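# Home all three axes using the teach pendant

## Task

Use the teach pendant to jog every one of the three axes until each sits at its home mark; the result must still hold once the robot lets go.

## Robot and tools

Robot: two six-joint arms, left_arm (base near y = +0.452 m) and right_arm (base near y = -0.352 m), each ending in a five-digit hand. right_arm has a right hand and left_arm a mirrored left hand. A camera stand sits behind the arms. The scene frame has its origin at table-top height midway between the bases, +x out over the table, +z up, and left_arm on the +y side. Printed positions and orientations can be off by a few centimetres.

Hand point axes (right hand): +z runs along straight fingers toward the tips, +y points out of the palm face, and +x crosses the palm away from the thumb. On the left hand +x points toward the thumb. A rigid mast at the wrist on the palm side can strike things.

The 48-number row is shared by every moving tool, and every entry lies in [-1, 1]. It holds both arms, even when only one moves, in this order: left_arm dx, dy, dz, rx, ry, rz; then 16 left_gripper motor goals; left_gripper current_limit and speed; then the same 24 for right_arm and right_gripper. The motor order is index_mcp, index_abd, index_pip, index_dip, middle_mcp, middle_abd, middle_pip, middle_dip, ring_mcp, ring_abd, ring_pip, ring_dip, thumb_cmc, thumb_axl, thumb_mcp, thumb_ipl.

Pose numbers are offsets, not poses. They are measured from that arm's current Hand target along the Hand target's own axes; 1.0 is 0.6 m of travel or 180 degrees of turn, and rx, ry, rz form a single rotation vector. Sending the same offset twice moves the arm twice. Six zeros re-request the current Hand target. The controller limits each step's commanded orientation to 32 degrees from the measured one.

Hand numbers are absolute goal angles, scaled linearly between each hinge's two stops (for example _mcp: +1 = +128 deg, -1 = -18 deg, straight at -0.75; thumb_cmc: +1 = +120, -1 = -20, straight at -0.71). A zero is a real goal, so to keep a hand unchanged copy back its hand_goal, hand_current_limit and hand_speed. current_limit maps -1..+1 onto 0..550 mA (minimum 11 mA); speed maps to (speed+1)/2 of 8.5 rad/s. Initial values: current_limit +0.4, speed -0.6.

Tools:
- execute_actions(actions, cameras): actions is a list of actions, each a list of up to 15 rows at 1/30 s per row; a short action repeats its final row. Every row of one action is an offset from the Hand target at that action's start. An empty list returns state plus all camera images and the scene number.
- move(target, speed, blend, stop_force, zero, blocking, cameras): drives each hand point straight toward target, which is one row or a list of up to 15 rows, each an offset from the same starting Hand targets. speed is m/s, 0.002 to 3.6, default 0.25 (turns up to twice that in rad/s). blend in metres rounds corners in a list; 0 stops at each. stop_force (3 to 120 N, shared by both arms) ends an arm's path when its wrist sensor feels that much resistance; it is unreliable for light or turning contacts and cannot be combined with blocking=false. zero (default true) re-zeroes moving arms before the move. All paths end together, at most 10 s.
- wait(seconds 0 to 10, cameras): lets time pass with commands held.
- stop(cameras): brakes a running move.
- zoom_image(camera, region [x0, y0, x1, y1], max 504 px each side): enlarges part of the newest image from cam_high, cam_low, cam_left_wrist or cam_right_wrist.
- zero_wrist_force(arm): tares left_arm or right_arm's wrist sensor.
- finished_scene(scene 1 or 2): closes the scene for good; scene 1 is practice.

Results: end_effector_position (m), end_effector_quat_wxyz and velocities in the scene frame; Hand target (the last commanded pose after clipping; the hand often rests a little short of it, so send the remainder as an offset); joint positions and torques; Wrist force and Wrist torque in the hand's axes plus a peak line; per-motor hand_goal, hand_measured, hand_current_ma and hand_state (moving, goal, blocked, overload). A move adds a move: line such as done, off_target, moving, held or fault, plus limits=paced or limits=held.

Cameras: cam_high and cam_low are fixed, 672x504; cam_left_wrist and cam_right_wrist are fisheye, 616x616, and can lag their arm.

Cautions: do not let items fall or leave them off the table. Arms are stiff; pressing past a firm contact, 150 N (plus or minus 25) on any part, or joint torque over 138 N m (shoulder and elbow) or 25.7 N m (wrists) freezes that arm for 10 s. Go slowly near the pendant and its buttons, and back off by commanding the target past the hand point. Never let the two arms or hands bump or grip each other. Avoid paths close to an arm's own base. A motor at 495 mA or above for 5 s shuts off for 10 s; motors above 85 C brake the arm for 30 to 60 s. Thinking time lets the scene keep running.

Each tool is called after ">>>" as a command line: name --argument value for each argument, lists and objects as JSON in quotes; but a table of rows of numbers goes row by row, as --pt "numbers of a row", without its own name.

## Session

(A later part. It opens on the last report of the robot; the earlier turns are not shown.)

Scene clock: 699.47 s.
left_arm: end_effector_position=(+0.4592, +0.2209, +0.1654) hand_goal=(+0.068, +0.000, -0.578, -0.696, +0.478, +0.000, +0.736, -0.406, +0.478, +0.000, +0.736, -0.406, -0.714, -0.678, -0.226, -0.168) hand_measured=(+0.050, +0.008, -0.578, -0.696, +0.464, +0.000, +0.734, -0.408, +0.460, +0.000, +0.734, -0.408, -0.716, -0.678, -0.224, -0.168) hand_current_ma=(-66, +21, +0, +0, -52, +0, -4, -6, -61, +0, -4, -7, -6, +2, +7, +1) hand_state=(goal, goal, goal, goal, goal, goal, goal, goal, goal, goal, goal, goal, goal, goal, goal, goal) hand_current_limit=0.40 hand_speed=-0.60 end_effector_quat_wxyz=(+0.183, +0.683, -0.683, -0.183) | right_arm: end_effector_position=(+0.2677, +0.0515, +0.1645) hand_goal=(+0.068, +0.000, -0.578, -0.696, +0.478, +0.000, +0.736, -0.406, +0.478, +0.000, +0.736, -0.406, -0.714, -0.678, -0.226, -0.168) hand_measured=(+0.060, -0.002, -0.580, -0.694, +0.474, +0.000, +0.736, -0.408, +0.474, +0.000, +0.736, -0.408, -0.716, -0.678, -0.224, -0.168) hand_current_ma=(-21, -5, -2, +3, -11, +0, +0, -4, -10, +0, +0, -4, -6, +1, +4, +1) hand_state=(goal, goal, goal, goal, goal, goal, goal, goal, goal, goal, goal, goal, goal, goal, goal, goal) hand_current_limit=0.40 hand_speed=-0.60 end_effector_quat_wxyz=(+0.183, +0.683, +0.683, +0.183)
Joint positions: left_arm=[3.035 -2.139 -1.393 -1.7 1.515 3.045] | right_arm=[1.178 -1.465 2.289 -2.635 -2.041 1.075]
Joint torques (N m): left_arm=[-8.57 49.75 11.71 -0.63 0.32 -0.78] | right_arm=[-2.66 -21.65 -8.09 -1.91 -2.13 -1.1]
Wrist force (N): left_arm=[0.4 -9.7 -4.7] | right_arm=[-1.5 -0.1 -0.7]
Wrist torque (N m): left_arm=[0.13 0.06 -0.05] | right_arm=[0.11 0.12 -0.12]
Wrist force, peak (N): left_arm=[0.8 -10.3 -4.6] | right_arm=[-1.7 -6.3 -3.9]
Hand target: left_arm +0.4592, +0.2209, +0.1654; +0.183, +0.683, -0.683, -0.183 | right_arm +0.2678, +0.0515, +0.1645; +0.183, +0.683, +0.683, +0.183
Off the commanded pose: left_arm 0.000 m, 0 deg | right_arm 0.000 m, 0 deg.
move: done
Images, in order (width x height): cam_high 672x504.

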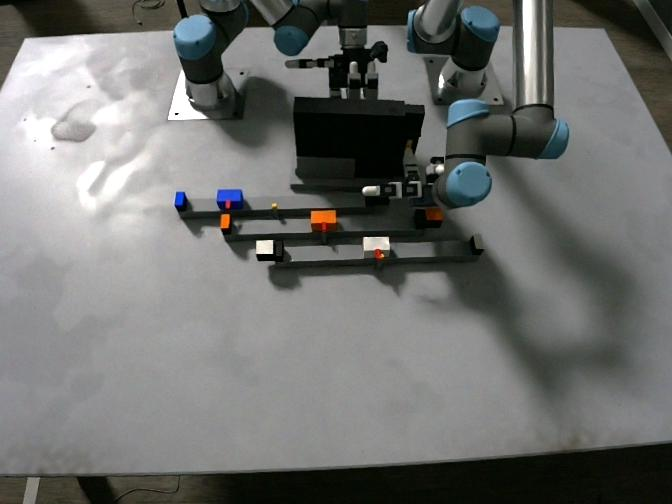

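>>> move --target '[0,0,0,0,0,0,0.068,0,-0.577,-0.696,0.479,0,0.737,-0.406,0.479,0,0.737,-0.406,-0.714,-0.678,-0.226,-0.168,0.4,-0.6,0,0.0072,0.0042,0,0,0,0.068,0,-0.577,-0.696,0.479,0,0.737,-0.406,0.479,0,0.737,-0.406,-0.714,-0.678,-0.226,-0.168,0.4,-0.6]' --speed 0.03 --cameras '[]'

>>> wait --seconds 0.85 --cameras '[]'

>>> move --target '[0,0,0,0,0,0,0.068,0,-0.577,-0.696,0.479,0,0.737,-0.406,0.479,0,0.737,-0.406,-0.714,-0.678,-0.226,-0.168,0.4,-0.6,0,-0.0072,-0.0042,0,0,0,0.068,0,-0.577,-0.696,0.479,0,0.737,-0.406,0.479,0,0.737,-0.406,-0.714,-0.678,-0.226,-0.168,0.4,-0.6]' --speed 0.1 --cameras '["cam_high"]'

>>> zoom_image --camera "cam_high" --region '[355, 230, 405, 270]'

Scene clock: 729.80 s.
left_arm: end_effector_position=(+0.4592, +0.2209, +0.1654) hand_goal=(+0.068, +0.000, -0.578, -0.696, +0.478, +0.000, +0.736, -0.406, +0.478, +0.000, +0.736, -0.406, -0.714, -0.678, -0.226, -0.168) hand_measured=(+0.050, +0.008, -0.578, -0.696, +0.464, +0.000, +0.734, -0.408, +0.460, +0.000, +0.734, -0.408, -0.716, -0.678, -0.224, -0.168) hand_current_ma=(-66, +21, +0, +0, -52, +0, -4, -6, -61, +0, -4, -7, -6, +2, +7, +1) hand_state=(goal, goal, goal, goal, goal, goal, goal, goal, goal, goal, goal, goal, goal, goal, goal, goal) hand_current_limit=0.40 hand_speed=-0.60 end_effector_quat_wxyz=(+0.183, +0.683, -0.683, -0.183) | right_arm: end_effector_position=(+0.2729, +0.0515, +0.1645) hand_goal=(+0.068, +0.000, -0.578, -0.696, +0.478, +0.000, +0.736, -0.406, +0.478, +0.000, +0.736, -0.406, -0.714, -0.678, -0.226, -0.168) hand_measured=(+0.060, -0.002, -0.580, -0.694, +0.474, +0.000, +0.736, -0.408, +0.474, +0.000, +0.736, -0.408, -0.716, -0.678, -0.224, -0.168) hand_current_ma=(-21, -5, -2, +3, -11, +0, +0, -4, -10, +0, +0, -4, -6, +1, +4, +1) hand_state=(goal, goal, goal, goal, goal, goal, goal, goal, goal, goal, goal, goal, goal, goal, goal, goal) hand_current_limit=0.40 hand_speed=-0.60 end_effector_quat_wxyz=(+0.183, +0.683, +0.683, +0.183)
Joint positions: left_arm=[3.035 -2.139 -1.393 -1.7 1.515 3.045] | right_arm=[1.166 -1.462 2.287 -2.642 -2.038 1.063]
Joint torques (N m): left_arm=[-7.81 50 12.68 -0.69 0.33 -0.64] | right_arm=[3.89 -17.86 -27.35 -4.49 -1.55 0.66]
Wrist force (N): left_arm=[1.0 -9.7 -4.4] | right_arm=[-1.9 -7.2 -4.3]
Wrist torque (N m): left_arm=[0.12 0.00 0.00] | right_arm=[0.12 0.04 0.09]
Wrist force, peak (N): left_arm=[0.7 -9.9 -5.1] | right_arm=[-1.8 -7.4 -4.1]
Hand target: left_arm +0.4592, +0.2209, +0.1654; +0.183, +0.683, -0.683, -0.183 | right_arm +0.2728, +0.0515, +0.1645; +0.183, +0.683, +0.683, +0.183
Off the commanded pose: left_arm 0.000 m, 0 deg | right_arm 0.000 m, 0 deg.
move: done
No camera images: "cameras" was empty.

Scene clock: 730.67 s.
left_arm: end_effector_position=(+0.4592, +0.2209, +0.1654) hand_goal=(+0.068, +0.000, -0.578, -0.696, +0.478, +0.000, +0.736, -0.406, +0.478, +0.000, +0.736, -0.406, -0.714, -0.678, -0.226, -0.168) hand_measured=(+0.050, +0.008, -0.578, -0.696, +0.464, +0.000, +0.734, -0.408, +0.460, +0.000, +0.734, -0.408, -0.716, -0.678, -0.224, -0.168) hand_current_ma=(-66, +21, +0, +0, -52, +0, -4, -6, -61, +0, -4, -7, -6, +2, +7, +1) hand_state=(goal, goal, goal, goal, goal, goal, goal, goal, goal, goal, goal, goal, goal, goal, goal, goal) hand_current_limit=0.40 hand_speed=-0.60 end_effector_quat_wxyz=(+0.183, +0.683, -0.683, -0.183) | right_arm: end_effector_position=(+0.2728, +0.0515, +0.1645) hand_goal=(+0.068, +0.000, -0.578, -0.696, +0.478, +0.000, +0.736, -0.406, +0.478, +0.000, +0.736, -0.406, -0.714, -0.678, -0.226, -0.168) hand_measured=(+0.060, -0.002, -0.580, -0.694, +0.474, +0.000, +0.736, -0.408, +0.474, +0.000, +0.736, -0.408, -0.716, -0.678, -0.224, -0.168) hand_current_ma=(-21, -5, -2, +3, -11, +0, +0, -4, -10, +0, +0, -4, -6, +1, +4, +1) hand_state=(goal, goal, goal, goal, goal, goal, goal, goal, goal, goal, goal, goal, goal, goal, goal, goal) hand_current_limit=0.40 hand_speed=-0.60 end_effector_quat_wxyz=(+0.183, +0.683, +0.683, +0.183)
Joint positions: left_arm=[3.035 -2.139 -1.393 -1.7 1.515 3.045] | right_arm=[1.167 -1.462 2.287 -2.642 -2.038 1.063]
Joint torques (N m): left_arm=[-7.71 50 13.47 -0.77 0.23 -0.59] | right_arm=[11.27 -27.04 -22.1 -1.21 -3.46 1.19]
Wrist force (N): left_arm=[0.5 -9.7 -4.5] | right_arm=[-1.6 -6.1 -3.6]
Wrist torque (N m): left_arm=[0.11 0.06 -0.04] | right_arm=[0.12 0.02 0.08]
Wrist force, peak (N): left_arm=[0.8 -10.1 -4.7] | right_arm=[-1.8 -7.2 -4.2]
Hand target: left_arm +0.4592, +0.2209, +0.1654; +0.183, +0.683, -0.683, -0.183 | right_arm +0.2728, +0.0515, +0.1645; +0.183, +0.683, +0.683, +0.183
Off the commanded pose: left_arm 0.000 m, 0 deg | right_arm 0.000 m, 0 deg.
wait: 0.87 s; at rest by 0.17 s
No camera images: "cameras" was empty.

Scene clock: 731.37 s.
left_arm: end_effector_position=(+0.4592, +0.2209, +0.1654) hand_goal=(+0.068, +0.000, -0.578, -0.696, +0.478, +0.000, +0.736, -0.406, +0.478, +0.000, +0.736, -0.406, -0.714, -0.678, -0.226, -0.168) hand_measured=(+0.050, +0.008, -0.578, -0.696, +0.464, +0.000, +0.734, -0.408, +0.460, +0.000, +0.734, -0.408, -0.716, -0.678, -0.224, -0.168) hand_current_ma=(-66, +21, +0, +0, -52, +0, -4, -6, -61, +0, -4, -7, -6, +2, +7, +1) hand_state=(goal, goal, goal, goal, goal, goal, goal, goal, goal, goal, goal, goal, goal, goal, goal, goal) hand_current_limit=0.40 hand_speed=-0.60 end_effector_quat_wxyz=(+0.183, +0.683, -0.683, -0.183) | right_arm: end_effector_position=(+0.2677, +0.0515, +0.1645) hand_goal=(+0.068, +0.000, -0.578, -0.696, +0.478, +0.000, +0.736, -0.406, +0.478, +0.000, +0.736, -0.406, -0.714, -0.678, -0.226, -0.168) hand_measured=(+0.060, -0.002, -0.580, -0.694, +0.474, +0.000, +0.736, -0.408, +0.474, +0.000, +0.736, -0.408, -0.716, -0.678, -0.224, -0.168) hand_current_ma=(-22, -5, -2, +3, -11, +0, +0, -4, -10, +0, +0, -4, -6, +1, +4, +1) hand_state=(goal, goal, goal, goal, goal, goal, goal, goal, goal, goal, goal, goal, goal, goal, goal, goal) hand_current_limit=0.40 hand_speed=-0.60 end_effector_quat_wxyz=(+0.183, +0.683, +0.683, +0.183)
Joint positions: left_arm=[3.035 -2.139 -1.393 -1.7 1.515 3.045] | right_arm=[1.178 -1.465 2.289 -2.635 -2.041 1.075]
Joint torques (N m): left_arm=[-7.9 49.56 12.63 -0.9 0.25 -0.63] | right_arm=[-3.08 -21.96 -7.75 -1.94 -2.17 -1.06]
Wrist force (N): left_arm=[0.6 -9.8 -4.4] | right_arm=[-1.3 0.2 -0.3]
Wrist torque (N m): left_arm=[0.09 0.04 -0.03] | right_arm=[0.12 0.08 -0.09]
Wrist force, peak (N): left_arm=[0.8 -10.0 -4.5] | right_arm=[-1.7 -6.3 -3.7]
Hand target: left_arm +0.4592, +0.2209, +0.1654; +0.183, +0.683, -0.683, -0.183 | right_arm +0.2678, +0.0515, +0.1645; +0.183, +0.683, +0.683, +0.183
Off the commanded pose: left_arm 0.000 m, 0 deg | right_arm 0.000 m, 0 deg.
move: done
Images, in order (width x height): cam_high 672x504.

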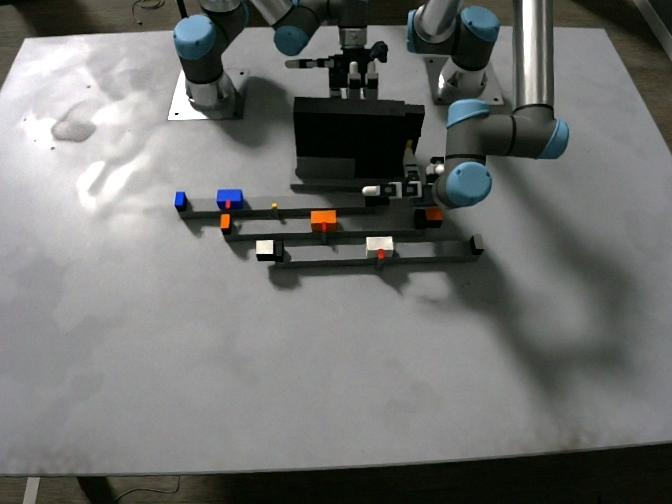

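Scaled by 10.080.

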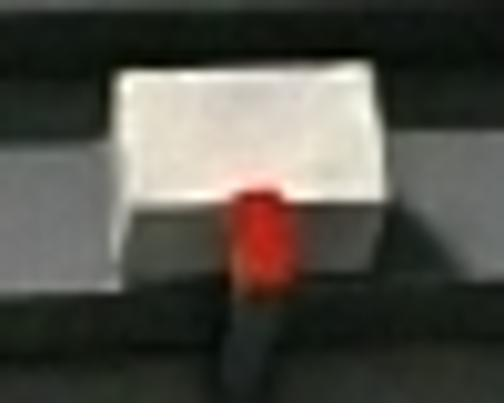

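>>> move --target '[0,0,0,0,0,0,0.068,0,-0.577,-0.696,0.479,0,0.737,-0.406,0.479,0,0.737,-0.406,-0.714,-0.678,-0.226,-0.168,0.4,-0.6,0.0608,-0.0438,0.0565,0,0,0,0.068,0,-0.577,-0.696,0.479,0,0.737,-0.406,0.479,0,0.737,-0.406,-0.714,-0.678,-0.226,-0.168,0.4,-0.6]' --speed 0.1 --cameras '["cam_right_wrist"]'

>>> zoom_image --camera "cam_right_wrist" --region '[300, 80, 500, 280]'

>>> move --target '[0,0,0,0,0,0,0.068,0,-0.577,-0.696,0.479,0,0.737,-0.406,0.479,0,0.737,-0.406,-0.714,-0.678,-0.226,-0.168,0.4,-0.6,0,0.0231,0.01333,0,0,0,0.068,0,-0.577,-0.696,0.479,0,0.737,-0.406,0.479,0,0.737,-0.406,-0.714,-0.678,-0.226,-0.168,0.4,-0.6]' --speed 0.01 --stop_force 5 --cameras '["cam_right_wrist"]'

>>> zoom_image --camera "cam_right_wrist" --region '[300, 80, 500, 280]'

Scene clock: 763.00 s.
left_arm: end_effector_position=(+0.4592, +0.2209, +0.1654) hand_goal=(+0.068, +0.000, -0.578, -0.696, +0.478, +0.000, +0.736, -0.406, +0.478, +0.000, +0.736, -0.406, -0.714, -0.678, -0.226, -0.168) hand_measured=(+0.050, +0.008, -0.578, -0.696, +0.464, +0.000, +0.734, -0.408, +0.460, +0.000, +0.734, -0.408, -0.716, -0.678, -0.224, -0.168) hand_current_ma=(-66, +21, +0, +0, -52, +0, -4, -6, -61, +0, -4, -7, -6, +2, +7, +1) hand_state=(goal, goal, goal, goal, goal, goal, goal, goal, goal, goal, goal, goal, goal, goal, goal, goal) hand_current_limit=0.40 hand_speed=-0.60 end_effector_quat_wxyz=(+0.183, +0.683, -0.683, -0.183) | right_arm: end_effector_position=(+0.2619, +0.0880, +0.1222) hand_goal=(+0.068, +0.000, -0.578, -0.696, +0.478, +0.000, +0.736, -0.406, +0.478, +0.000, +0.736, -0.406, -0.714, -0.678, -0.226, -0.168) hand_measured=(+0.060, -0.002, -0.580, -0.694, +0.474, +0.000, +0.736, -0.408, +0.474, +0.000, +0.736, -0.408, -0.716, -0.678, -0.224, -0.168) hand_current_ma=(-22, -4, -2, +3, -11, +0, +0, -4, -10, +0, +0, -4, -6, +1, +4, +1) hand_state=(goal, goal, goal, goal, goal, goal, goal, goal, goal, goal, goal, goal, goal, goal, goal, goal) hand_current_limit=0.40 hand_speed=-0.60 end_effector_quat_wxyz=(+0.183, +0.683, +0.683, +0.183)
Joint positions: left_arm=[3.035 -2.139 -1.393 -1.7 1.515 3.045] | right_arm=[1.225 -1.299 2.23 -2.719 -2.051 1.126]
Joint torques (N m): left_arm=[-7.85 50.41 12.89 -1.04 0.26 -0.64] | right_arm=[-12.15 -17.82 -5.23 -0.87 0.28 -1]
Wrist force (N): left_arm=[0.6 -9.6 -4.6] | right_arm=[-1.1 0.3 -0.5]
Wrist torque (N m): left_arm=[0.14 0.04 -0.05] | right_arm=[0.10 0.03 -0.01]
Wrist force, peak (N): left_arm=[0.7 -10.1 -4.4] | right_arm=[-2.3 1.2 -0.9]
Hand target: left_arm +0.4592, +0.2209, +0.1654; +0.183, +0.683, -0.683, -0.183 | right_arm +0.2620, +0.0879, +0.1220; +0.183, +0.683, +0.683, +0.183
Off the commanded pose: left_arm 0.000 m, 0 deg | right_arm 0.000 m, 0 deg.
move: done
camera_calibration:
cam_right_wrist: T_world_to_cam=[[0.565837, -0.77828, 0.272231, -0.0729922], [-0.798003, -0.433873, 0.418265, 0.146344], [-0.207414, -0.453911, -0.866571, 0.321404], [0, 0, 0, 1]] pos_world=[0.224748, 0.152575, 0.237179]
Images, in order (width x height): cam_right_wrist 616x616.

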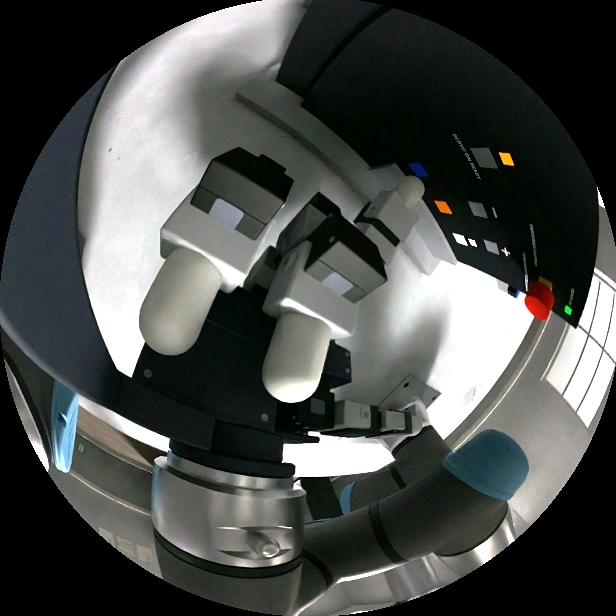

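Scaled by 2.520 from the camera's 616x616 image, which has a finer 880x880 frame.

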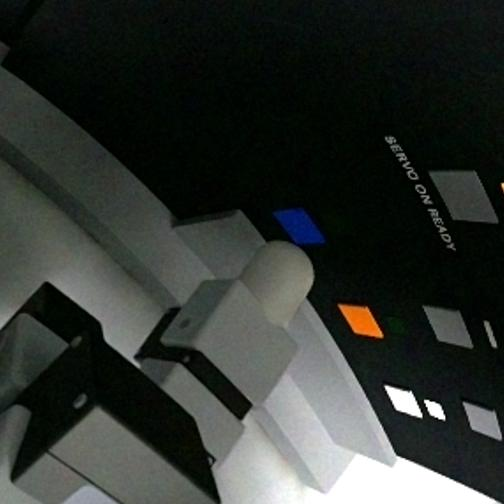

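Scene clock: 765.63 s.
left_arm: end_effector_position=(+0.4592, +0.2209, +0.1654) hand_goal=(+0.068, +0.000, -0.578, -0.696, +0.478, +0.000, +0.736, -0.406, +0.478, +0.000, +0.736, -0.406, -0.714, -0.678, -0.226, -0.168) hand_measured=(+0.050, +0.008, -0.578, -0.696, +0.464, +0.000, +0.734, -0.408, +0.460, +0.000, +0.734, -0.408, -0.716, -0.678, -0.224, -0.168) hand_current_ma=(-66, +21, +0, +0, -52, +0, -4, -6, -61, +0, -4, -7, -6, +2, +7, +1) hand_state=(goal, goal, goal, goal, goal, goal, goal, goal, goal, goal, goal, goal, goal, goal, goal, goal) hand_current_limit=0.40 hand_speed=-0.60 end_effector_quat_wxyz=(+0.183, +0.683, -0.683, -0.183) | right_arm: end_effector_position=(+0.2755, +0.0879, +0.1220) hand_goal=(+0.068, +0.000, -0.578, -0.696, +0.478, +0.000, +0.736, -0.406, +0.478, +0.000, +0.736, -0.406, -0.714, -0.678, -0.226, -0.168) hand_measured=(+0.060, -0.004, -0.580, -0.694, +0.474, +0.000, +0.736, -0.408, +0.474, +0.000, +0.736, -0.408, -0.716, -0.678, -0.224, -0.168) hand_current_ma=(-22, -5, -2, +3, -11, +0, +0, -4, -10, +0, +0, -4, -6, +1, +4, +1) hand_state=(goal, goal, goal, goal, goal, goal, goal, goal, goal, goal, goal, goal, goal, goal, goal, goal) hand_current_limit=0.40 hand_speed=-0.60 end_effector_quat_wxyz=(+0.183, +0.683, +0.683, +0.183)
Joint positions: left_arm=[3.035 -2.139 -1.393 -1.7 1.515 3.045] | right_arm=[1.197 -1.292 2.226 -2.736 -2.045 1.096]
Joint torques (N m): left_arm=[-7.24 50.04 14.24 -0.91 0.16 -0.49] | right_arm=[11.51 -31.69 -6.36 -0.75 -3.14 -0.31]
Wrist force (N): left_arm=[0.6 -10.0 -4.4] | right_arm=[-1.8 -4.2 -2.6]
Wrist torque (N m): left_arm=[0.08 0.05 -0.04] | right_arm=[0.10 0.04 -0.01]
Wrist force, peak (N): left_arm=[0.6 -10.1 -5.0] | right_arm=[-1.6 -10.4 -5.9]
Hand target: left_arm +0.4592, +0.2209, +0.1654; +0.183, +0.683, -0.683, -0.183 | right_arm +0.2755, +0.0879, +0.1220; +0.183, +0.683, +0.683, +0.183 (not the last commanded pose)
Off the commanded pose: left_arm 0.000 m, 0 deg | right_arm 0.002 m, 0 deg.
move: contact (right_arm)
camera_calibration:
cam_right_wrist: T_world_to_cam=[[0.56581, -0.778316, 0.272182, -0.0806366], [-0.797945, -0.433712, 0.418542, 0.157134], [-0.207709, -0.454001, -0.866452, 0.324193], [0, 0, 0, 1]] pos_world=[0.238347, 0.152574, 0.237079]
Images, in order (width x height): cam_right_wrist 616x616.

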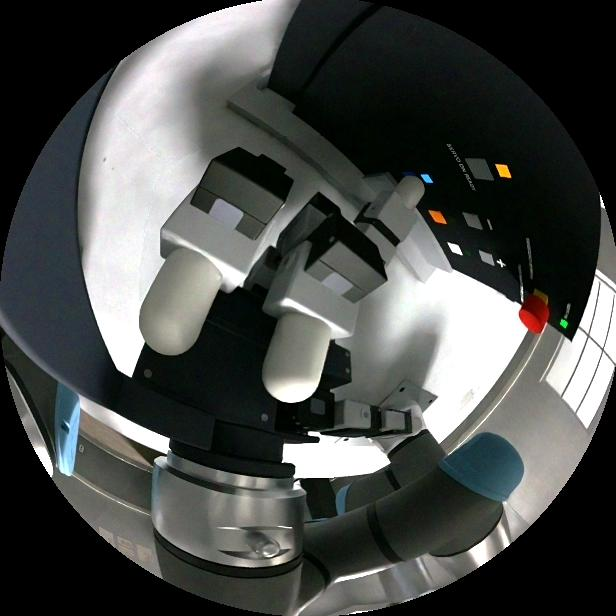

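Scaled by 2.520 from the camera's 616x616 image, which has a finer 880x880 frame.

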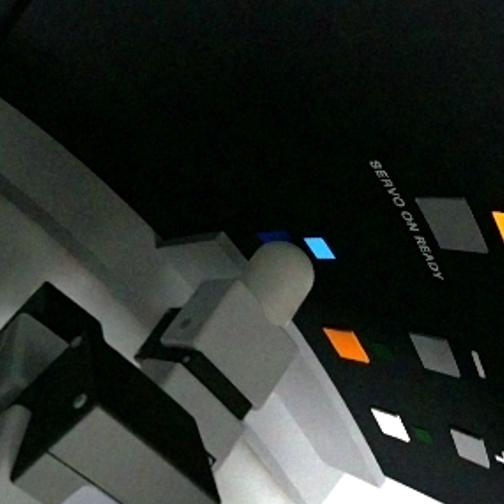

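>>> move --pt "0 0 0 0 0 0 0.068 0 -0.577 -0.696 0.479 0 0.737 -0.406 0.479 0 0.737 -0.406 -0.714 -0.678 -0.226 -0.168 0.4 -0.6 0 -0.01227 -0.00708 0 0 0 0.068 0 -0.577 -0.696 0.479 0 0.737 -0.406 0.479 0 0.737 -0.406 -0.714 -0.678 -0.226 -0.168 0.4 -0.6" --pt "0 0 0 0 0 0 0.068 0 -0.577 -0.696 0.479 0 0.737 -0.406 0.479 0 0.737 -0.406 -0.714 -0.678 -0.226 -0.168 0.4 -0.6 -0.0607 0.0243 -0.06775 0 0 0 0.068 0 -0.577 -0.696 0.479 0 0.737 -0.406 0.479 0 0.737 -0.406 -0.714 -0.678 -0.226 -0.168 0.4 -0.6" --speed 0.1 --cameras '["cam_high"]'

>>> zoom_image --camera "cam_high" --region '[205, 180, 305, 220]'

>>> move --target '[0,0,0,0,0,0,0.068,0,-0.577,-0.696,0.479,0,0.737,-0.406,0.479,0,0.737,-0.406,-0.714,-0.678,-0.226,-0.168,0.4,-0.6,0,0.0072,0.0042,0,0,0,0.068,0,-0.577,-0.696,0.479,0,0.737,-0.406,0.479,0,0.737,-0.406,-0.714,-0.678,-0.226,-0.168,0.4,-0.6]' --speed 0.03 --cameras '[]'

>>> wait --seconds 1 --cameras '[]'

>>> move --target '[0,0,0,0,0,0,0.068,0,-0.577,-0.696,0.479,0,0.737,-0.406,0.479,0,0.737,-0.406,-0.714,-0.678,-0.226,-0.168,0.4,-0.6,0,-0.0072,-0.0042,0,0,0,0.068,0,-0.577,-0.696,0.479,0,0.737,-0.406,0.479,0,0.737,-0.406,-0.714,-0.678,-0.226,-0.168,0.4,-0.6]' --speed 0.1 --cameras '["cam_high"]'

>>> zoom_image --camera "cam_high" --region '[205, 180, 305, 220]'

Scene clock: 799.87 s.
left_arm: end_effector_position=(+0.4592, +0.2209, +0.1654) hand_goal=(+0.068, +0.000, -0.578, -0.696, +0.478, +0.000, +0.736, -0.406, +0.478, +0.000, +0.736, -0.406, -0.714, -0.678, -0.226, -0.168) hand_measured=(+0.050, +0.008, -0.578, -0.696, +0.464, +0.000, +0.734, -0.408, +0.460, +0.000, +0.734, -0.408, -0.716, -0.678, -0.224, -0.168) hand_current_ma=(-66, +21, +0, +0, -52, +0, -4, -6, -61, +0, -4, -7, -6, +2, +7, +1) hand_state=(goal, goal, goal, goal, goal, goal, goal, goal, goal, goal, goal, goal, goal, goal, goal, goal) hand_current_limit=0.40 hand_speed=-0.60 end_effector_quat_wxyz=(+0.183, +0.683, -0.683, -0.183) | right_arm: end_effector_position=(+0.2678, +0.0515, +0.1644) hand_goal=(+0.068, +0.000, -0.578, -0.696, +0.478, +0.000, +0.736, -0.406, +0.478, +0.000, +0.736, -0.406, -0.714, -0.678, -0.226, -0.168) hand_measured=(+0.060, -0.002, -0.580, -0.694, +0.474, +0.000, +0.736, -0.408, +0.474, +0.000, +0.736, -0.408, -0.716, -0.678, -0.224, -0.168) hand_current_ma=(-22, -4, -2, +3, -11, +0, +0, -4, -10, +0, +0, -4, -6, +1, +4, +1) hand_state=(goal, goal, goal, goal, goal, goal, goal, goal, goal, goal, goal, goal, goal, goal, goal, goal) hand_current_limit=0.40 hand_speed=-0.60 end_effector_quat_wxyz=(+0.183, +0.683, +0.683, +0.183)
Joint positions: left_arm=[3.035 -2.139 -1.393 -1.7 1.515 3.045] | right_arm=[1.177 -1.464 2.289 -2.635 -2.04 1.075]
Joint torques (N m): left_arm=[-7.71 50.02 14.15 -1.12 0.08 -0.56] | right_arm=[13.19 -25.59 -27.43 -4.06 -2.52 1.02]
Wrist force (N): left_arm=[0.4 -9.5 -4.6] | right_arm=[-1.6 0.5 -0.3]
Wrist torque (N m): left_arm=[0.14 0.06 -0.06] | right_arm=[0.16 0.13 -0.08]
Wrist force, peak (N): left_arm=[0.6 -10.1 -4.7] | right_arm=[-1.5 -4.5 -2.8]
Hand target: left_arm +0.4592, +0.2209, +0.1654; +0.183, +0.683, -0.683, -0.183 | right_arm +0.2678, +0.0515, +0.1645; +0.183, +0.683, +0.683, +0.183
Off the commanded pose: left_arm 0.000 m, 0 deg | right_arm 0.000 m, 0 deg.
move: done
Images, in order (width x height): cam_high 672x504.

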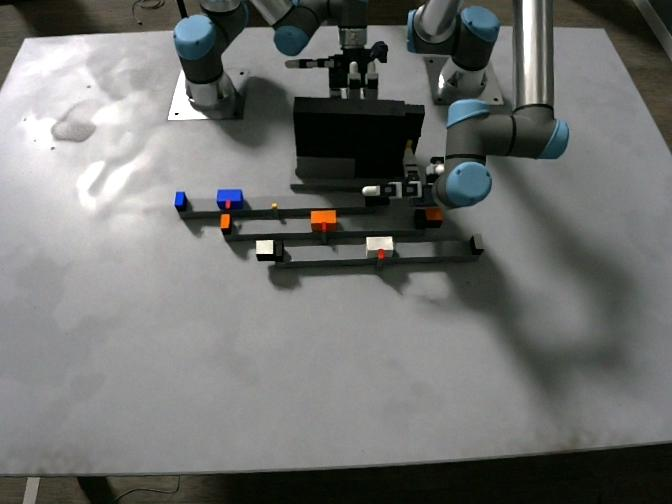

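Scaled by 5.040.

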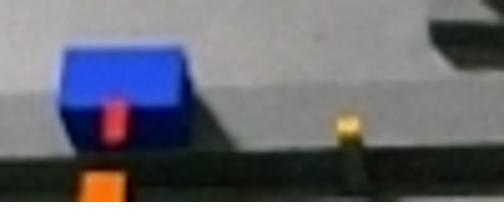

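Scene clock: 800.57 s.
left_arm: end_effector_position=(+0.4592, +0.2209, +0.1654) hand_goal=(+0.068, +0.000, -0.578, -0.696, +0.478, +0.000, +0.736, -0.406, +0.478, +0.000, +0.736, -0.406, -0.714, -0.678, -0.226, -0.168) hand_measured=(+0.050, +0.008, -0.578, -0.696, +0.464, +0.000, +0.734, -0.408, +0.460, +0.000, +0.734, -0.408, -0.716, -0.678, -0.224, -0.168) hand_current_ma=(-66, +21, +0, +0, -52, +0, -4, -6, -61, +0, -4, -7, -6, +2, +7, +1) hand_state=(goal, goal, goal, goal, goal, goal, goal, goal, goal, goal, goal, goal, goal, goal, goal, goal) hand_current_limit=0.40 hand_speed=-0.60 end_effector_quat_wxyz=(+0.183, +0.683, -0.683, -0.183) | right_arm: end_effector_position=(+0.2729, +0.0515, +0.1645) hand_goal=(+0.068, +0.000, -0.578, -0.696, +0.478, +0.000, +0.736, -0.406, +0.478, +0.000, +0.736, -0.406, -0.714, -0.678, -0.226, -0.168) hand_measured=(+0.060, -0.002, -0.580, -0.694, +0.474, +0.000, +0.736, -0.408, +0.474, +0.000, +0.736, -0.408, -0.716, -0.678, -0.224, -0.168) hand_current_ma=(-22, -5, -2, +3, -11, +0, +0, -4, -10, +0, +0, -4, -6, +1, +4, +1) hand_state=(goal, goal, goal, goal, goal, goal, goal, goal, goal, goal, goal, goal, goal, goal, goal, goal) hand_current_limit=0.40 hand_speed=-0.60 end_effector_quat_wxyz=(+0.183, +0.683, +0.683, +0.183)
Joint positions: left_arm=[3.035 -2.139 -1.393 -1.7 1.515 3.045] | right_arm=[1.166 -1.461 2.287 -2.642 -2.038 1.063]
Joint torques (N m): left_arm=[-7.69 50.25 14.61 -1.19 0.2 -0.57] | right_arm=[3.72 -18.43 -27.14 -4.33 -1.74 0.79]
Wrist force (N): left_arm=[0.6 -9.9 -4.7] | right_arm=[-1.7 -7.0 -4.3]
Wrist torque (N m): left_arm=[0.09 0.04 -0.03] | right_arm=[0.13 0.01 0.11]
Wrist force, peak (N): left_arm=[0.7 -10.1 -4.5] | right_arm=[-1.7 -7.6 -4.1]
Hand target: left_arm +0.4592, +0.2209, +0.1654; +0.183, +0.683, -0.683, -0.183 | right_arm +0.2728, +0.0515, +0.1645; +0.183, +0.683, +0.683, +0.183
Off the commanded pose: left_arm 0.000 m, 0 deg | right_arm 0.000 m, 0 deg.
move: done
No camera images: "cameras" was empty.

Scene clock: 801.57 s.
left_arm: end_effector_position=(+0.4592, +0.2209, +0.1654) hand_goal=(+0.068, +0.000, -0.578, -0.696, +0.478, +0.000, +0.736, -0.406, +0.478, +0.000, +0.736, -0.406, -0.714, -0.678, -0.226, -0.168) hand_measured=(+0.050, +0.008, -0.578, -0.696, +0.464, +0.000, +0.734, -0.408, +0.460, +0.000, +0.734, -0.408, -0.716, -0.678, -0.224, -0.168) hand_current_ma=(-66, +21, +0, +0, -52, +0, -4, -6, -61, +0, -4, -7, -6, +2, +7, +1) hand_state=(goal, goal, goal, goal, goal, goal, goal, goal, goal, goal, goal, goal, goal, goal, goal, goal) hand_current_limit=0.40 hand_speed=-0.60 end_effector_quat_wxyz=(+0.183, +0.683, -0.683, -0.183) | right_arm: end_effector_position=(+0.2728, +0.0515, +0.1645) hand_goal=(+0.068, +0.000, -0.578, -0.696, +0.478, +0.000, +0.736, -0.406, +0.478, +0.000, +0.736, -0.406, -0.714, -0.678, -0.226, -0.168) hand_measured=(+0.060, -0.002, -0.580, -0.694, +0.474, +0.000, +0.736, -0.408, +0.474, +0.000, +0.736, -0.408, -0.716, -0.678, -0.224, -0.168) hand_current_ma=(-22, -5, -2, +3, -11, +0, +0, -4, -10, +0, +0, -4, -6, +1, +4, +1) hand_state=(goal, goal, goal, goal, goal, goal, goal, goal, goal, goal, goal, goal, goal, goal, goal, goal) hand_current_limit=0.40 hand_speed=-0.60 end_effector_quat_wxyz=(+0.183, +0.683, +0.683, +0.183)
Joint positions: left_arm=[3.035 -2.139 -1.393 -1.7 1.515 3.045] | right_arm=[1.167 -1.462 2.287 -2.642 -2.038 1.063]
Joint torques (N m): left_arm=[-7.98 49.55 13.98 -1.22 0.12 -0.58] | right_arm=[9.77 -26.31 -21.82 -1.16 -3.7 1.11]
Wrist force (N): left_arm=[0.5 -9.7 -4.6] | right_arm=[-2.0 -6.8 -3.8]
Wrist torque (N m): left_arm=[0.14 0.07 -0.05] | right_arm=[0.10 0.06 0.06]
Wrist force, peak (N): left_arm=[0.6 -10.1 -4.8] | right_arm=[-1.6 -7.6 -4.6]
Hand target: left_arm +0.4592, +0.2209, +0.1654; +0.183, +0.683, -0.683, -0.183 | right_arm +0.2728, +0.0515, +0.1645; +0.183, +0.683, +0.683, +0.183
Off the commanded pose: left_arm 0.000 m, 0 deg | right_arm 0.000 m, 0 deg.
wait: 1.00 s; at rest by 0.17 s
No camera images: "cameras" was empty.

Scene clock: 802.27 s.
left_arm: end_effector_position=(+0.4592, +0.2209, +0.1654) hand_goal=(+0.068, +0.000, -0.578, -0.696, +0.478, +0.000, +0.736, -0.406, +0.478, +0.000, +0.736, -0.406, -0.714, -0.678, -0.226, -0.168) hand_measured=(+0.050, +0.008, -0.578, -0.696, +0.464, +0.000, +0.734, -0.408, +0.460, +0.000, +0.734, -0.408, -0.716, -0.678, -0.224, -0.168) hand_current_ma=(-66, +21, +0, +0, -52, +0, -4, -6, -61, +0, -4, -7, -6, +2, +7, +1) hand_state=(goal, goal, goal, goal, goal, goal, goal, goal, goal, goal, goal, goal, goal, goal, goal, goal) hand_current_limit=0.40 hand_speed=-0.60 end_effector_quat_wxyz=(+0.183, +0.683, -0.683, -0.183) | right_arm: end_effector_position=(+0.2677, +0.0515, +0.1645) hand_goal=(+0.068, +0.000, -0.578, -0.696, +0.478, +0.000, +0.736, -0.406, +0.478, +0.000, +0.736, -0.406, -0.714, -0.678, -0.226, -0.168) hand_measured=(+0.060, -0.002, -0.580, -0.694, +0.474, +0.000, +0.736, -0.408, +0.474, +0.000, +0.736, -0.408, -0.716, -0.678, -0.224, -0.168) hand_current_ma=(-22, -5, -2, +3, -11, +0, +0, -4, -10, +0, +0, -4, -6, +1, +4, +1) hand_state=(goal, goal, goal, goal, goal, goal, goal, goal, goal, goal, goal, goal, goal, goal, goal, goal) hand_current_limit=0.40 hand_speed=-0.60 end_effector_quat_wxyz=(+0.183, +0.683, +0.683, +0.183)
Joint positions: left_arm=[3.035 -2.139 -1.393 -1.7 1.515 3.045] | right_arm=[1.178 -1.465 2.289 -2.635 -2.041 1.075]
Joint torques (N m): left_arm=[-7.58 49.78 14.56 -1.08 0.14 -0.6] | right_arm=[-2.02 -21.54 -7.61 -1.74 -2.12 -0.94]
Wrist force (N): left_arm=[0.9 -10.0 -4.2] | right_arm=[-1.3 0.2 -0.2]
Wrist torque (N m): left_arm=[0.07 0.00 0.00] | right_arm=[0.10 0.08 -0.10]
Wrist force, peak (N): left_arm=[0.9 -10.1 -4.8] | right_arm=[-1.7 -6.6 -3.7]
Hand target: left_arm +0.4592, +0.2209, +0.1654; +0.183, +0.683, -0.683, -0.183 | right_arm +0.2678, +0.0515, +0.1645; +0.183, +0.683, +0.683, +0.183
Off the commanded pose: left_arm 0.000 m, 0 deg | right_arm 0.000 m, 0 deg.
move: done
Images, in order (width x height): cam_high 672x504.

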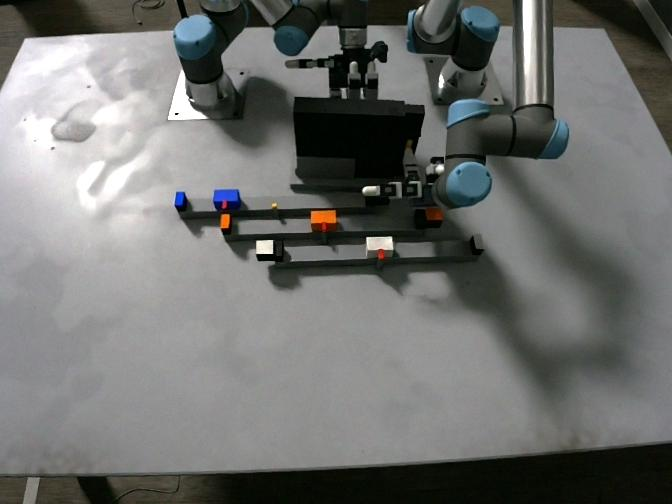

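Scaled by 5.040.

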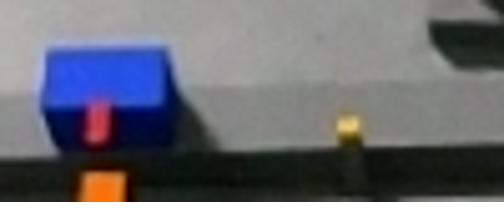

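>>> move --target '[0,0,0,0,0,0,0.068,0,-0.577,-0.696,0.479,0,0.737,-0.406,0.479,0,0.737,-0.406,-0.714,-0.678,-0.226,-0.168,0.4,-0.6,-0.0755,-0.0071,0.0007,0,0,0,0.068,0,-0.577,-0.696,0.479,0,0.737,-0.406,0.479,0,0.737,-0.406,-0.714,-0.678,-0.226,-0.168,0.4,-0.6]' --speed 0.1 --cameras '[]'

>>> move --target '[0,0,0,0,0,0,0.068,0,-0.577,-0.696,0.479,0,0.737,-0.406,0.479,0,0.737,-0.406,-0.714,-0.678,-0.226,-0.168,0.4,-0.6,0,0.0072,0.0042,0,0,0,0.068,0,-0.577,-0.696,0.479,0,0.737,-0.406,0.479,0,0.737,-0.406,-0.714,-0.678,-0.226,-0.168,0.4,-0.6]' --speed 0.03 --cameras '["cam_high"]'

>>> wait --seconds 10 --cameras '["cam_high"]'

>>> wait --seconds 8.6 --cameras '[]'

>>> move --target '[0,0,0,0,0,0,0.068,0,-0.577,-0.696,0.479,0,0.737,-0.406,0.479,0,0.737,-0.406,-0.714,-0.678,-0.226,-0.168,0.4,-0.6,0,-0.0072,-0.0042,0,0,0,0.068,0,-0.577,-0.696,0.479,0,0.737,-0.406,0.479,0,0.737,-0.406,-0.714,-0.678,-0.226,-0.168,0.4,-0.6]' --speed 0.1 --cameras '["cam_high"]'

>>> zoom_image --camera "cam_high" --region '[250, 185, 300, 225]'

Scene clock: 823.17 s.
left_arm: end_effector_position=(+0.4592, +0.2209, +0.1654) hand_goal=(+0.068, +0.000, -0.578, -0.696, +0.478, +0.000, +0.736, -0.406, +0.478, +0.000, +0.736, -0.406, -0.714, -0.678, -0.226, -0.168) hand_measured=(+0.050, +0.008, -0.578, -0.696, +0.464, +0.000, +0.734, -0.408, +0.460, +0.000, +0.734, -0.408, -0.716, -0.678, -0.224, -0.168) hand_current_ma=(-66, +21, +0, +0, -52, +0, -4, -6, -61, +0, -4, -7, -6, +2, +7, +1) hand_state=(goal, goal, goal, goal, goal, goal, goal, goal, goal, goal, goal, goal, goal, goal, goal, goal) hand_current_limit=0.40 hand_speed=-0.60 end_effector_quat_wxyz=(+0.183, +0.683, -0.683, -0.183) | right_arm: end_effector_position=(+0.2644, +0.0063, +0.1620) hand_goal=(+0.068, +0.000, -0.578, -0.696, +0.478, +0.000, +0.736, -0.406, +0.478, +0.000, +0.736, -0.406, -0.714, -0.678, -0.226, -0.168) hand_measured=(+0.060, -0.002, -0.580, -0.694, +0.474, +0.000, +0.736, -0.408, +0.474, +0.000, +0.736, -0.408, -0.716, -0.678, -0.224, -0.168) hand_current_ma=(-22, -4, -2, +3, -11, +0, +0, -4, -10, +0, +0, -4, -6, +1, +4, +1) hand_state=(goal, goal, goal, goal, goal, goal, goal, goal, goal, goal, goal, goal, goal, goal, goal, goal) hand_current_limit=0.40 hand_speed=-0.60 end_effector_quat_wxyz=(+0.183, +0.683, +0.683, +0.183)
Joint positions: left_arm=[3.035 -2.139 -1.393 -1.7 1.515 3.045] | right_arm=[1.133 -1.558 2.409 -2.683 -2.029 1.027]
Joint torques (N m): left_arm=[-7.8 49.9 15.22 -1.23 0 -0.54] | right_arm=[11.68 -21.07 -15.59 -0.57 -2.87 0.82]
Wrist force (N): left_arm=[0.8 -9.8 -4.5] | right_arm=[-1.5 0.3 -0.7]
Wrist torque (N m): left_arm=[0.09 0.01 -0.01] | right_arm=[0.17 0.09 -0.06]
Wrist force, peak (N): left_arm=[0.5 -10.2 -4.9] | right_arm=[-2.4 -0.1 -0.7]
Hand target: left_arm +0.4592, +0.2209, +0.1654; +0.183, +0.683, -0.683, -0.183 | right_arm +0.2643, +0.0062, +0.1620; +0.183, +0.683, +0.683, +0.183
Off the commanded pose: left_arm 0.000 m, 0 deg | right_arm 0.000 m, 0 deg.
move: done
No camera images: "cameras" was empty.

Scene clock: 823.87 s.
left_arm: end_effector_position=(+0.4592, +0.2209, +0.1654) hand_goal=(+0.068, +0.000, -0.578, -0.696, +0.478, +0.000, +0.736, -0.406, +0.478, +0.000, +0.736, -0.406, -0.714, -0.678, -0.226, -0.168) hand_measured=(+0.050, +0.008, -0.578, -0.696, +0.464, +0.000, +0.734, -0.408, +0.460, +0.000, +0.734, -0.408, -0.716, -0.678, -0.224, -0.168) hand_current_ma=(-66, +21, +0, +0, -52, +0, -4, -6, -61, +0, -4, -7, -6, +2, +7, +1) hand_state=(goal, goal, goal, goal, goal, goal, goal, goal, goal, goal, goal, goal, goal, goal, goal, goal) hand_current_limit=0.40 hand_speed=-0.60 end_effector_quat_wxyz=(+0.183, +0.683, -0.683, -0.183) | right_arm: end_effector_position=(+0.2694, +0.0062, +0.1620) hand_goal=(+0.068, +0.000, -0.578, -0.696, +0.478, +0.000, +0.736, -0.406, +0.478, +0.000, +0.736, -0.406, -0.714, -0.678, -0.226, -0.168) hand_measured=(+0.060, -0.002, -0.580, -0.694, +0.474, +0.000, +0.736, -0.408, +0.474, +0.000, +0.736, -0.408, -0.716, -0.678, -0.224, -0.168) hand_current_ma=(-22, -5, -2, +3, -11, +0, +0, -4, -10, +0, +0, -4, -6, +1, +4, +1) hand_state=(goal, goal, goal, goal, goal, goal, goal, goal, goal, goal, goal, goal, goal, goal, goal, goal) hand_current_limit=0.40 hand_speed=-0.60 end_effector_quat_wxyz=(+0.183, +0.683, +0.683, +0.183)
Joint positions: left_arm=[3.035 -2.139 -1.393 -1.7 1.515 3.045] | right_arm=[1.121 -1.555 2.408 -2.691 -2.026 1.014]
Joint torques (N m): left_arm=[-8.19 49.92 16 -1.36 0.12 -0.6] | right_arm=[5.67 -15.29 -27.86 -4.25 -1.62 0.77]
Wrist force (N): left_arm=[0.7 -9.9 -4.6] | right_arm=[-1.6 -7.5 -4.5]
Wrist torque (N m): left_arm=[0.09 0.03 -0.02] | right_arm=[0.09 -0.02 0.14]
Wrist force, peak (N): left_arm=[0.7 -10.0 -4.6] | right_arm=[-1.9 -7.6 -4.1]
Hand target: left_arm +0.4592, +0.2209, +0.1654; +0.183, +0.683, -0.683, -0.183 | right_arm +0.2693, +0.0062, +0.1620; +0.183, +0.683, +0.683, +0.183
Off the commanded pose: left_arm 0.000 m, 0 deg | right_arm 0.000 m, 0 deg.
move: done
Images, in order (width x height): cam_high 672x504.

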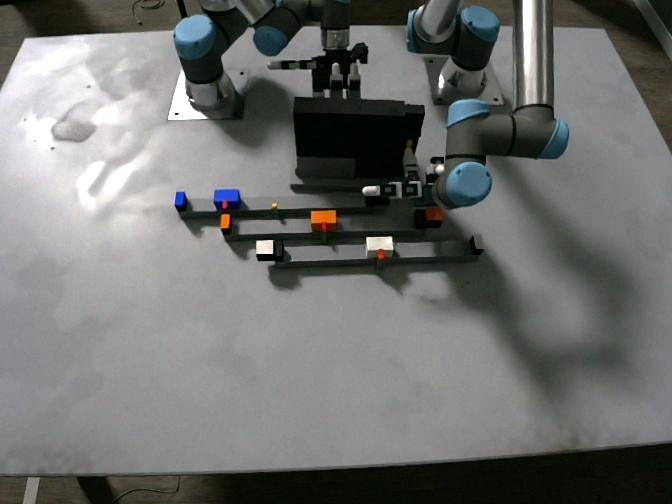

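Scene clock: 833.87 s.
left_arm: end_effector_position=(+0.4592, +0.2209, +0.1654) hand_goal=(+0.068, +0.000, -0.578, -0.696, +0.478, +0.000, +0.736, -0.406, +0.478, +0.000, +0.736, -0.406, -0.714, -0.678, -0.226, -0.168) hand_measured=(+0.050, +0.008, -0.578, -0.696, +0.464, +0.000, +0.734, -0.408, +0.460, +0.000, +0.734, -0.408, -0.716, -0.678, -0.224, -0.168) hand_current_ma=(-66, +21, +0, +0, -52, +0, -4, -6, -61, +0, -4, -7, -6, +2, +7, +1) hand_state=(goal, goal, goal, goal, goal, goal, goal, goal, goal, goal, goal, goal, goal, goal, goal, goal) hand_current_limit=0.40 hand_speed=-0.60 end_effector_quat_wxyz=(+0.183, +0.683, -0.683, -0.183) | right_arm: end_effector_position=(+0.2693, +0.0062, +0.1620) hand_goal=(+0.068, +0.000, -0.578, -0.696, +0.478, +0.000, +0.736, -0.406, +0.478, +0.000, +0.736, -0.406, -0.714, -0.678, -0.226, -0.168) hand_measured=(+0.060, -0.002, -0.580, -0.694, +0.474, +0.000, +0.736, -0.408, +0.474, +0.000, +0.736, -0.408, -0.716, -0.678, -0.224, -0.168) hand_current_ma=(-22, -5, -2, +3, -11, +0, +0, -4, -10, +0, +0, -4, -6, +1, +4, +1) hand_state=(goal, goal, goal, goal, goal, goal, goal, goal, goal, goal, goal, goal, goal, goal, goal, goal) hand_current_limit=0.40 hand_speed=-0.60 end_effector_quat_wxyz=(+0.183, +0.683, +0.683, +0.183)
Joint positions: left_arm=[3.035 -2.139 -1.393 -1.7 1.515 3.045] | right_arm=[1.121 -1.555 2.408 -2.691 -2.026 1.014]
Joint torques (N m): left_arm=[-8.11 49.52 16.69 -1.46 0 -0.46] | right_arm=[11 -22.81 -7.72 -1.22 -2.34 1.05]
Wrist force (N): left_arm=[0.7 -9.9 -4.8] | right_arm=[-1.5 -6.5 -3.9]
Wrist torque (N m): left_arm=[0.11 0.03 -0.02] | right_arm=[0.09 -0.02 0.12]
Wrist force, peak (N): left_arm=[0.5 -10.1 -5.0] | right_arm=[-1.5 -7.9 -4.2]
Hand target: left_arm +0.4592, +0.2209, +0.1654; +0.183, +0.683, -0.683, -0.183 | right_arm +0.2693, +0.0062, +0.1620; +0.183, +0.683, +0.683, +0.183
Off the commanded pose: left_arm 0.000 m, 0 deg | right_arm 0.000 m, 0 deg.
wait: 10.00 s; at rest by 0.17 s
Images, in order (width x height): cam_high 672x504.

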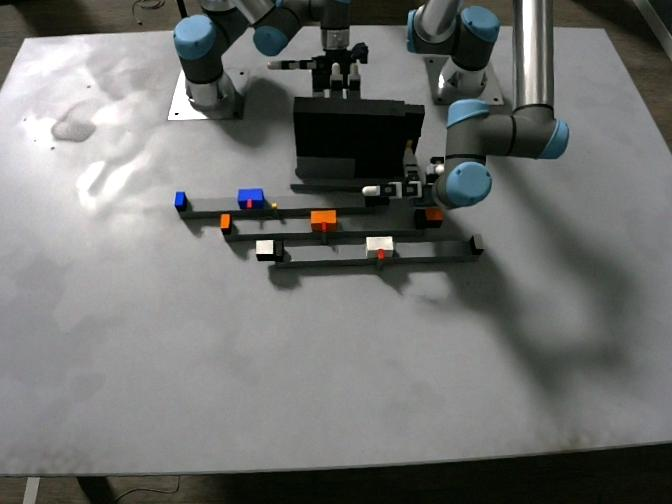

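Scene clock: 842.47 s.
left_arm: end_effector_position=(+0.4592, +0.2209, +0.1654) hand_goal=(+0.068, +0.000, -0.578, -0.696, +0.478, +0.000, +0.736, -0.406, +0.478, +0.000, +0.736, -0.406, -0.714, -0.678, -0.226, -0.168) hand_measured=(+0.050, +0.008, -0.578, -0.696, +0.464, +0.000, +0.734, -0.408, +0.460, +0.000, +0.734, -0.408, -0.716, -0.678, -0.224, -0.168) hand_current_ma=(-66, +21, +0, +0, -52, +0, -4, -6, -61, +0, -4, -7, -6, +2, +7, +1) hand_state=(goal, goal, goal, goal, goal, goal, goal, goal, goal, goal, goal, goal, goal, goal, goal, goal) hand_current_limit=0.40 hand_speed=-0.60 end_effector_quat_wxyz=(+0.183, +0.683, -0.683, -0.183) | right_arm: end_effector_position=(+0.2693, +0.0062, +0.1620) hand_goal=(+0.068, +0.000, -0.578, -0.696, +0.478, +0.000, +0.736, -0.406, +0.478, +0.000, +0.736, -0.406, -0.714, -0.678, -0.226, -0.168) hand_measured=(+0.060, -0.002, -0.580, -0.694, +0.474, +0.000, +0.736, -0.408, +0.474, +0.000, +0.736, -0.408, -0.716, -0.678, -0.224, -0.168) hand_current_ma=(-22, -5, -2, +3, -11, +0, +0, -4, -10, +0, +0, -4, -6, +1, +4, +1) hand_state=(goal, goal, goal, goal, goal, goal, goal, goal, goal, goal, goal, goal, goal, goal, goal, goal) hand_current_limit=0.40 hand_speed=-0.60 end_effector_quat_wxyz=(+0.183, +0.683, +0.683, +0.183)
Joint positions: left_arm=[3.035 -2.139 -1.393 -1.7 1.515 3.045] | right_arm=[1.121 -1.555 2.408 -2.691 -2.026 1.014]
Joint torques (N m): left_arm=[-7.21 50.47 17.87 -1.52 -0.01 -0.46] | right_arm=[10.9 -22.68 -7.84 -1.2 -1.18 1.15]
Wrist force (N): left_arm=[1.0 -10.0 -4.2] | right_arm=[-1.7 -6.8 -3.6]
Wrist torque (N m): left_arm=[0.06 0.00 0.00] | right_arm=[0.05 0.00 0.10]
Wrist force, peak (N): left_arm=[0.6 -10.1 -4.7] | right_arm=[-1.7 -7.1 -3.8]
Hand target: left_arm +0.4592, +0.2209, +0.1654; +0.183, +0.683, -0.683, -0.183 | right_arm +0.2693, +0.0062, +0.1620; +0.183, +0.683, +0.683, +0.183
Off the commanded pose: left_arm 0.000 m, 0 deg | right_arm 0.000 m, 0 deg.
wait: 8.60 s; at rest by 0.17 s
No camera images: "cameras" was empty.

Scene clock: 843.17 s.
left_arm: end_effector_position=(+0.4592, +0.2209, +0.1654) hand_goal=(+0.068, +0.000, -0.578, -0.696, +0.478, +0.000, +0.736, -0.406, +0.478, +0.000, +0.736, -0.406, -0.714, -0.678, -0.226, -0.168) hand_measured=(+0.050, +0.008, -0.578, -0.696, +0.464, +0.000, +0.734, -0.408, +0.460, +0.000, +0.734, -0.408, -0.716, -0.678, -0.224, -0.168) hand_current_ma=(-66, +21, +0, +0, -52, +0, -4, -6, -61, +0, -4, -7, -6, +2, +7, +1) hand_state=(goal, goal, goal, goal, goal, goal, goal, goal, goal, goal, goal, goal, goal, goal, goal, goal) hand_current_limit=0.40 hand_speed=-0.60 end_effector_quat_wxyz=(+0.183, +0.683, -0.683, -0.183) | right_arm: end_effector_position=(+0.2642, +0.0062, +0.1620) hand_goal=(+0.068, +0.000, -0.578, -0.696, +0.478, +0.000, +0.736, -0.406, +0.478, +0.000, +0.736, -0.406, -0.714, -0.678, -0.226, -0.168) hand_measured=(+0.060, -0.002, -0.580, -0.694, +0.474, +0.000, +0.736, -0.408, +0.474, +0.000, +0.736, -0.408, -0.716, -0.678, -0.224, -0.168) hand_current_ma=(-22, -5, -2, +3, -11, +0, +0, -4, -10, +0, +0, -4, -6, +1, +4, +1) hand_state=(goal, goal, goal, goal, goal, goal, goal, goal, goal, goal, goal, goal, goal, goal, goal, goal) hand_current_limit=0.40 hand_speed=-0.60 end_effector_quat_wxyz=(+0.183, +0.683, +0.683, +0.183)
Joint positions: left_arm=[3.035 -2.139 -1.393 -1.7 1.515 3.045] | right_arm=[1.134 -1.558 2.409 -2.683 -2.03 1.027]
Joint torques (N m): left_arm=[-7.06 50.08 17.08 -1.66 -0.02 -0.49] | right_arm=[-5.19 -16.68 -8.08 -2.3 -2.02 -1.17]
Wrist force (N): left_arm=[0.6 -9.6 -4.6] | right_arm=[-1.5 0.2 -0.8]
Wrist torque (N m): left_arm=[0.13 0.04 -0.04] | right_arm=[0.16 0.10 -0.09]
Wrist force, peak (N): left_arm=[0.7 -9.9 -4.8] | right_arm=[-1.5 -6.7 -3.8]
Hand target: left_arm +0.4592, +0.2209, +0.1654; +0.183, +0.683, -0.683, -0.183 | right_arm +0.2643, +0.0062, +0.1620; +0.183, +0.683, +0.683, +0.183
Off the commanded pose: left_arm 0.000 m, 0 deg | right_arm 0.000 m, 0 deg.
move: done
Images, in order (width x height): cam_high 672x504.

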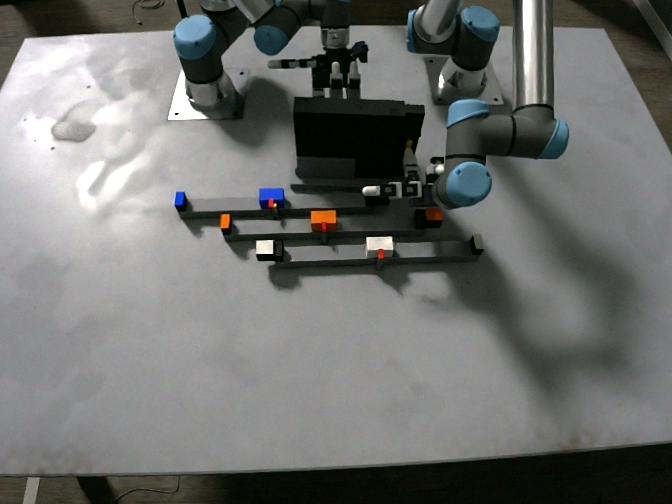

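Scaled by 10.080.

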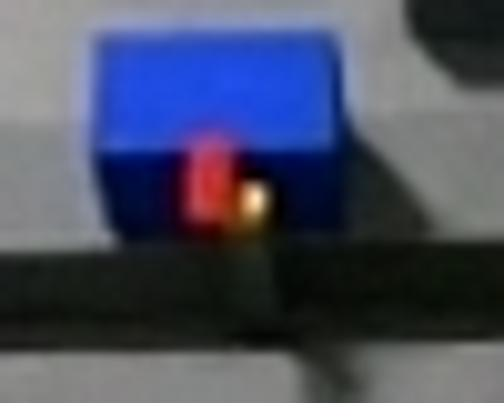

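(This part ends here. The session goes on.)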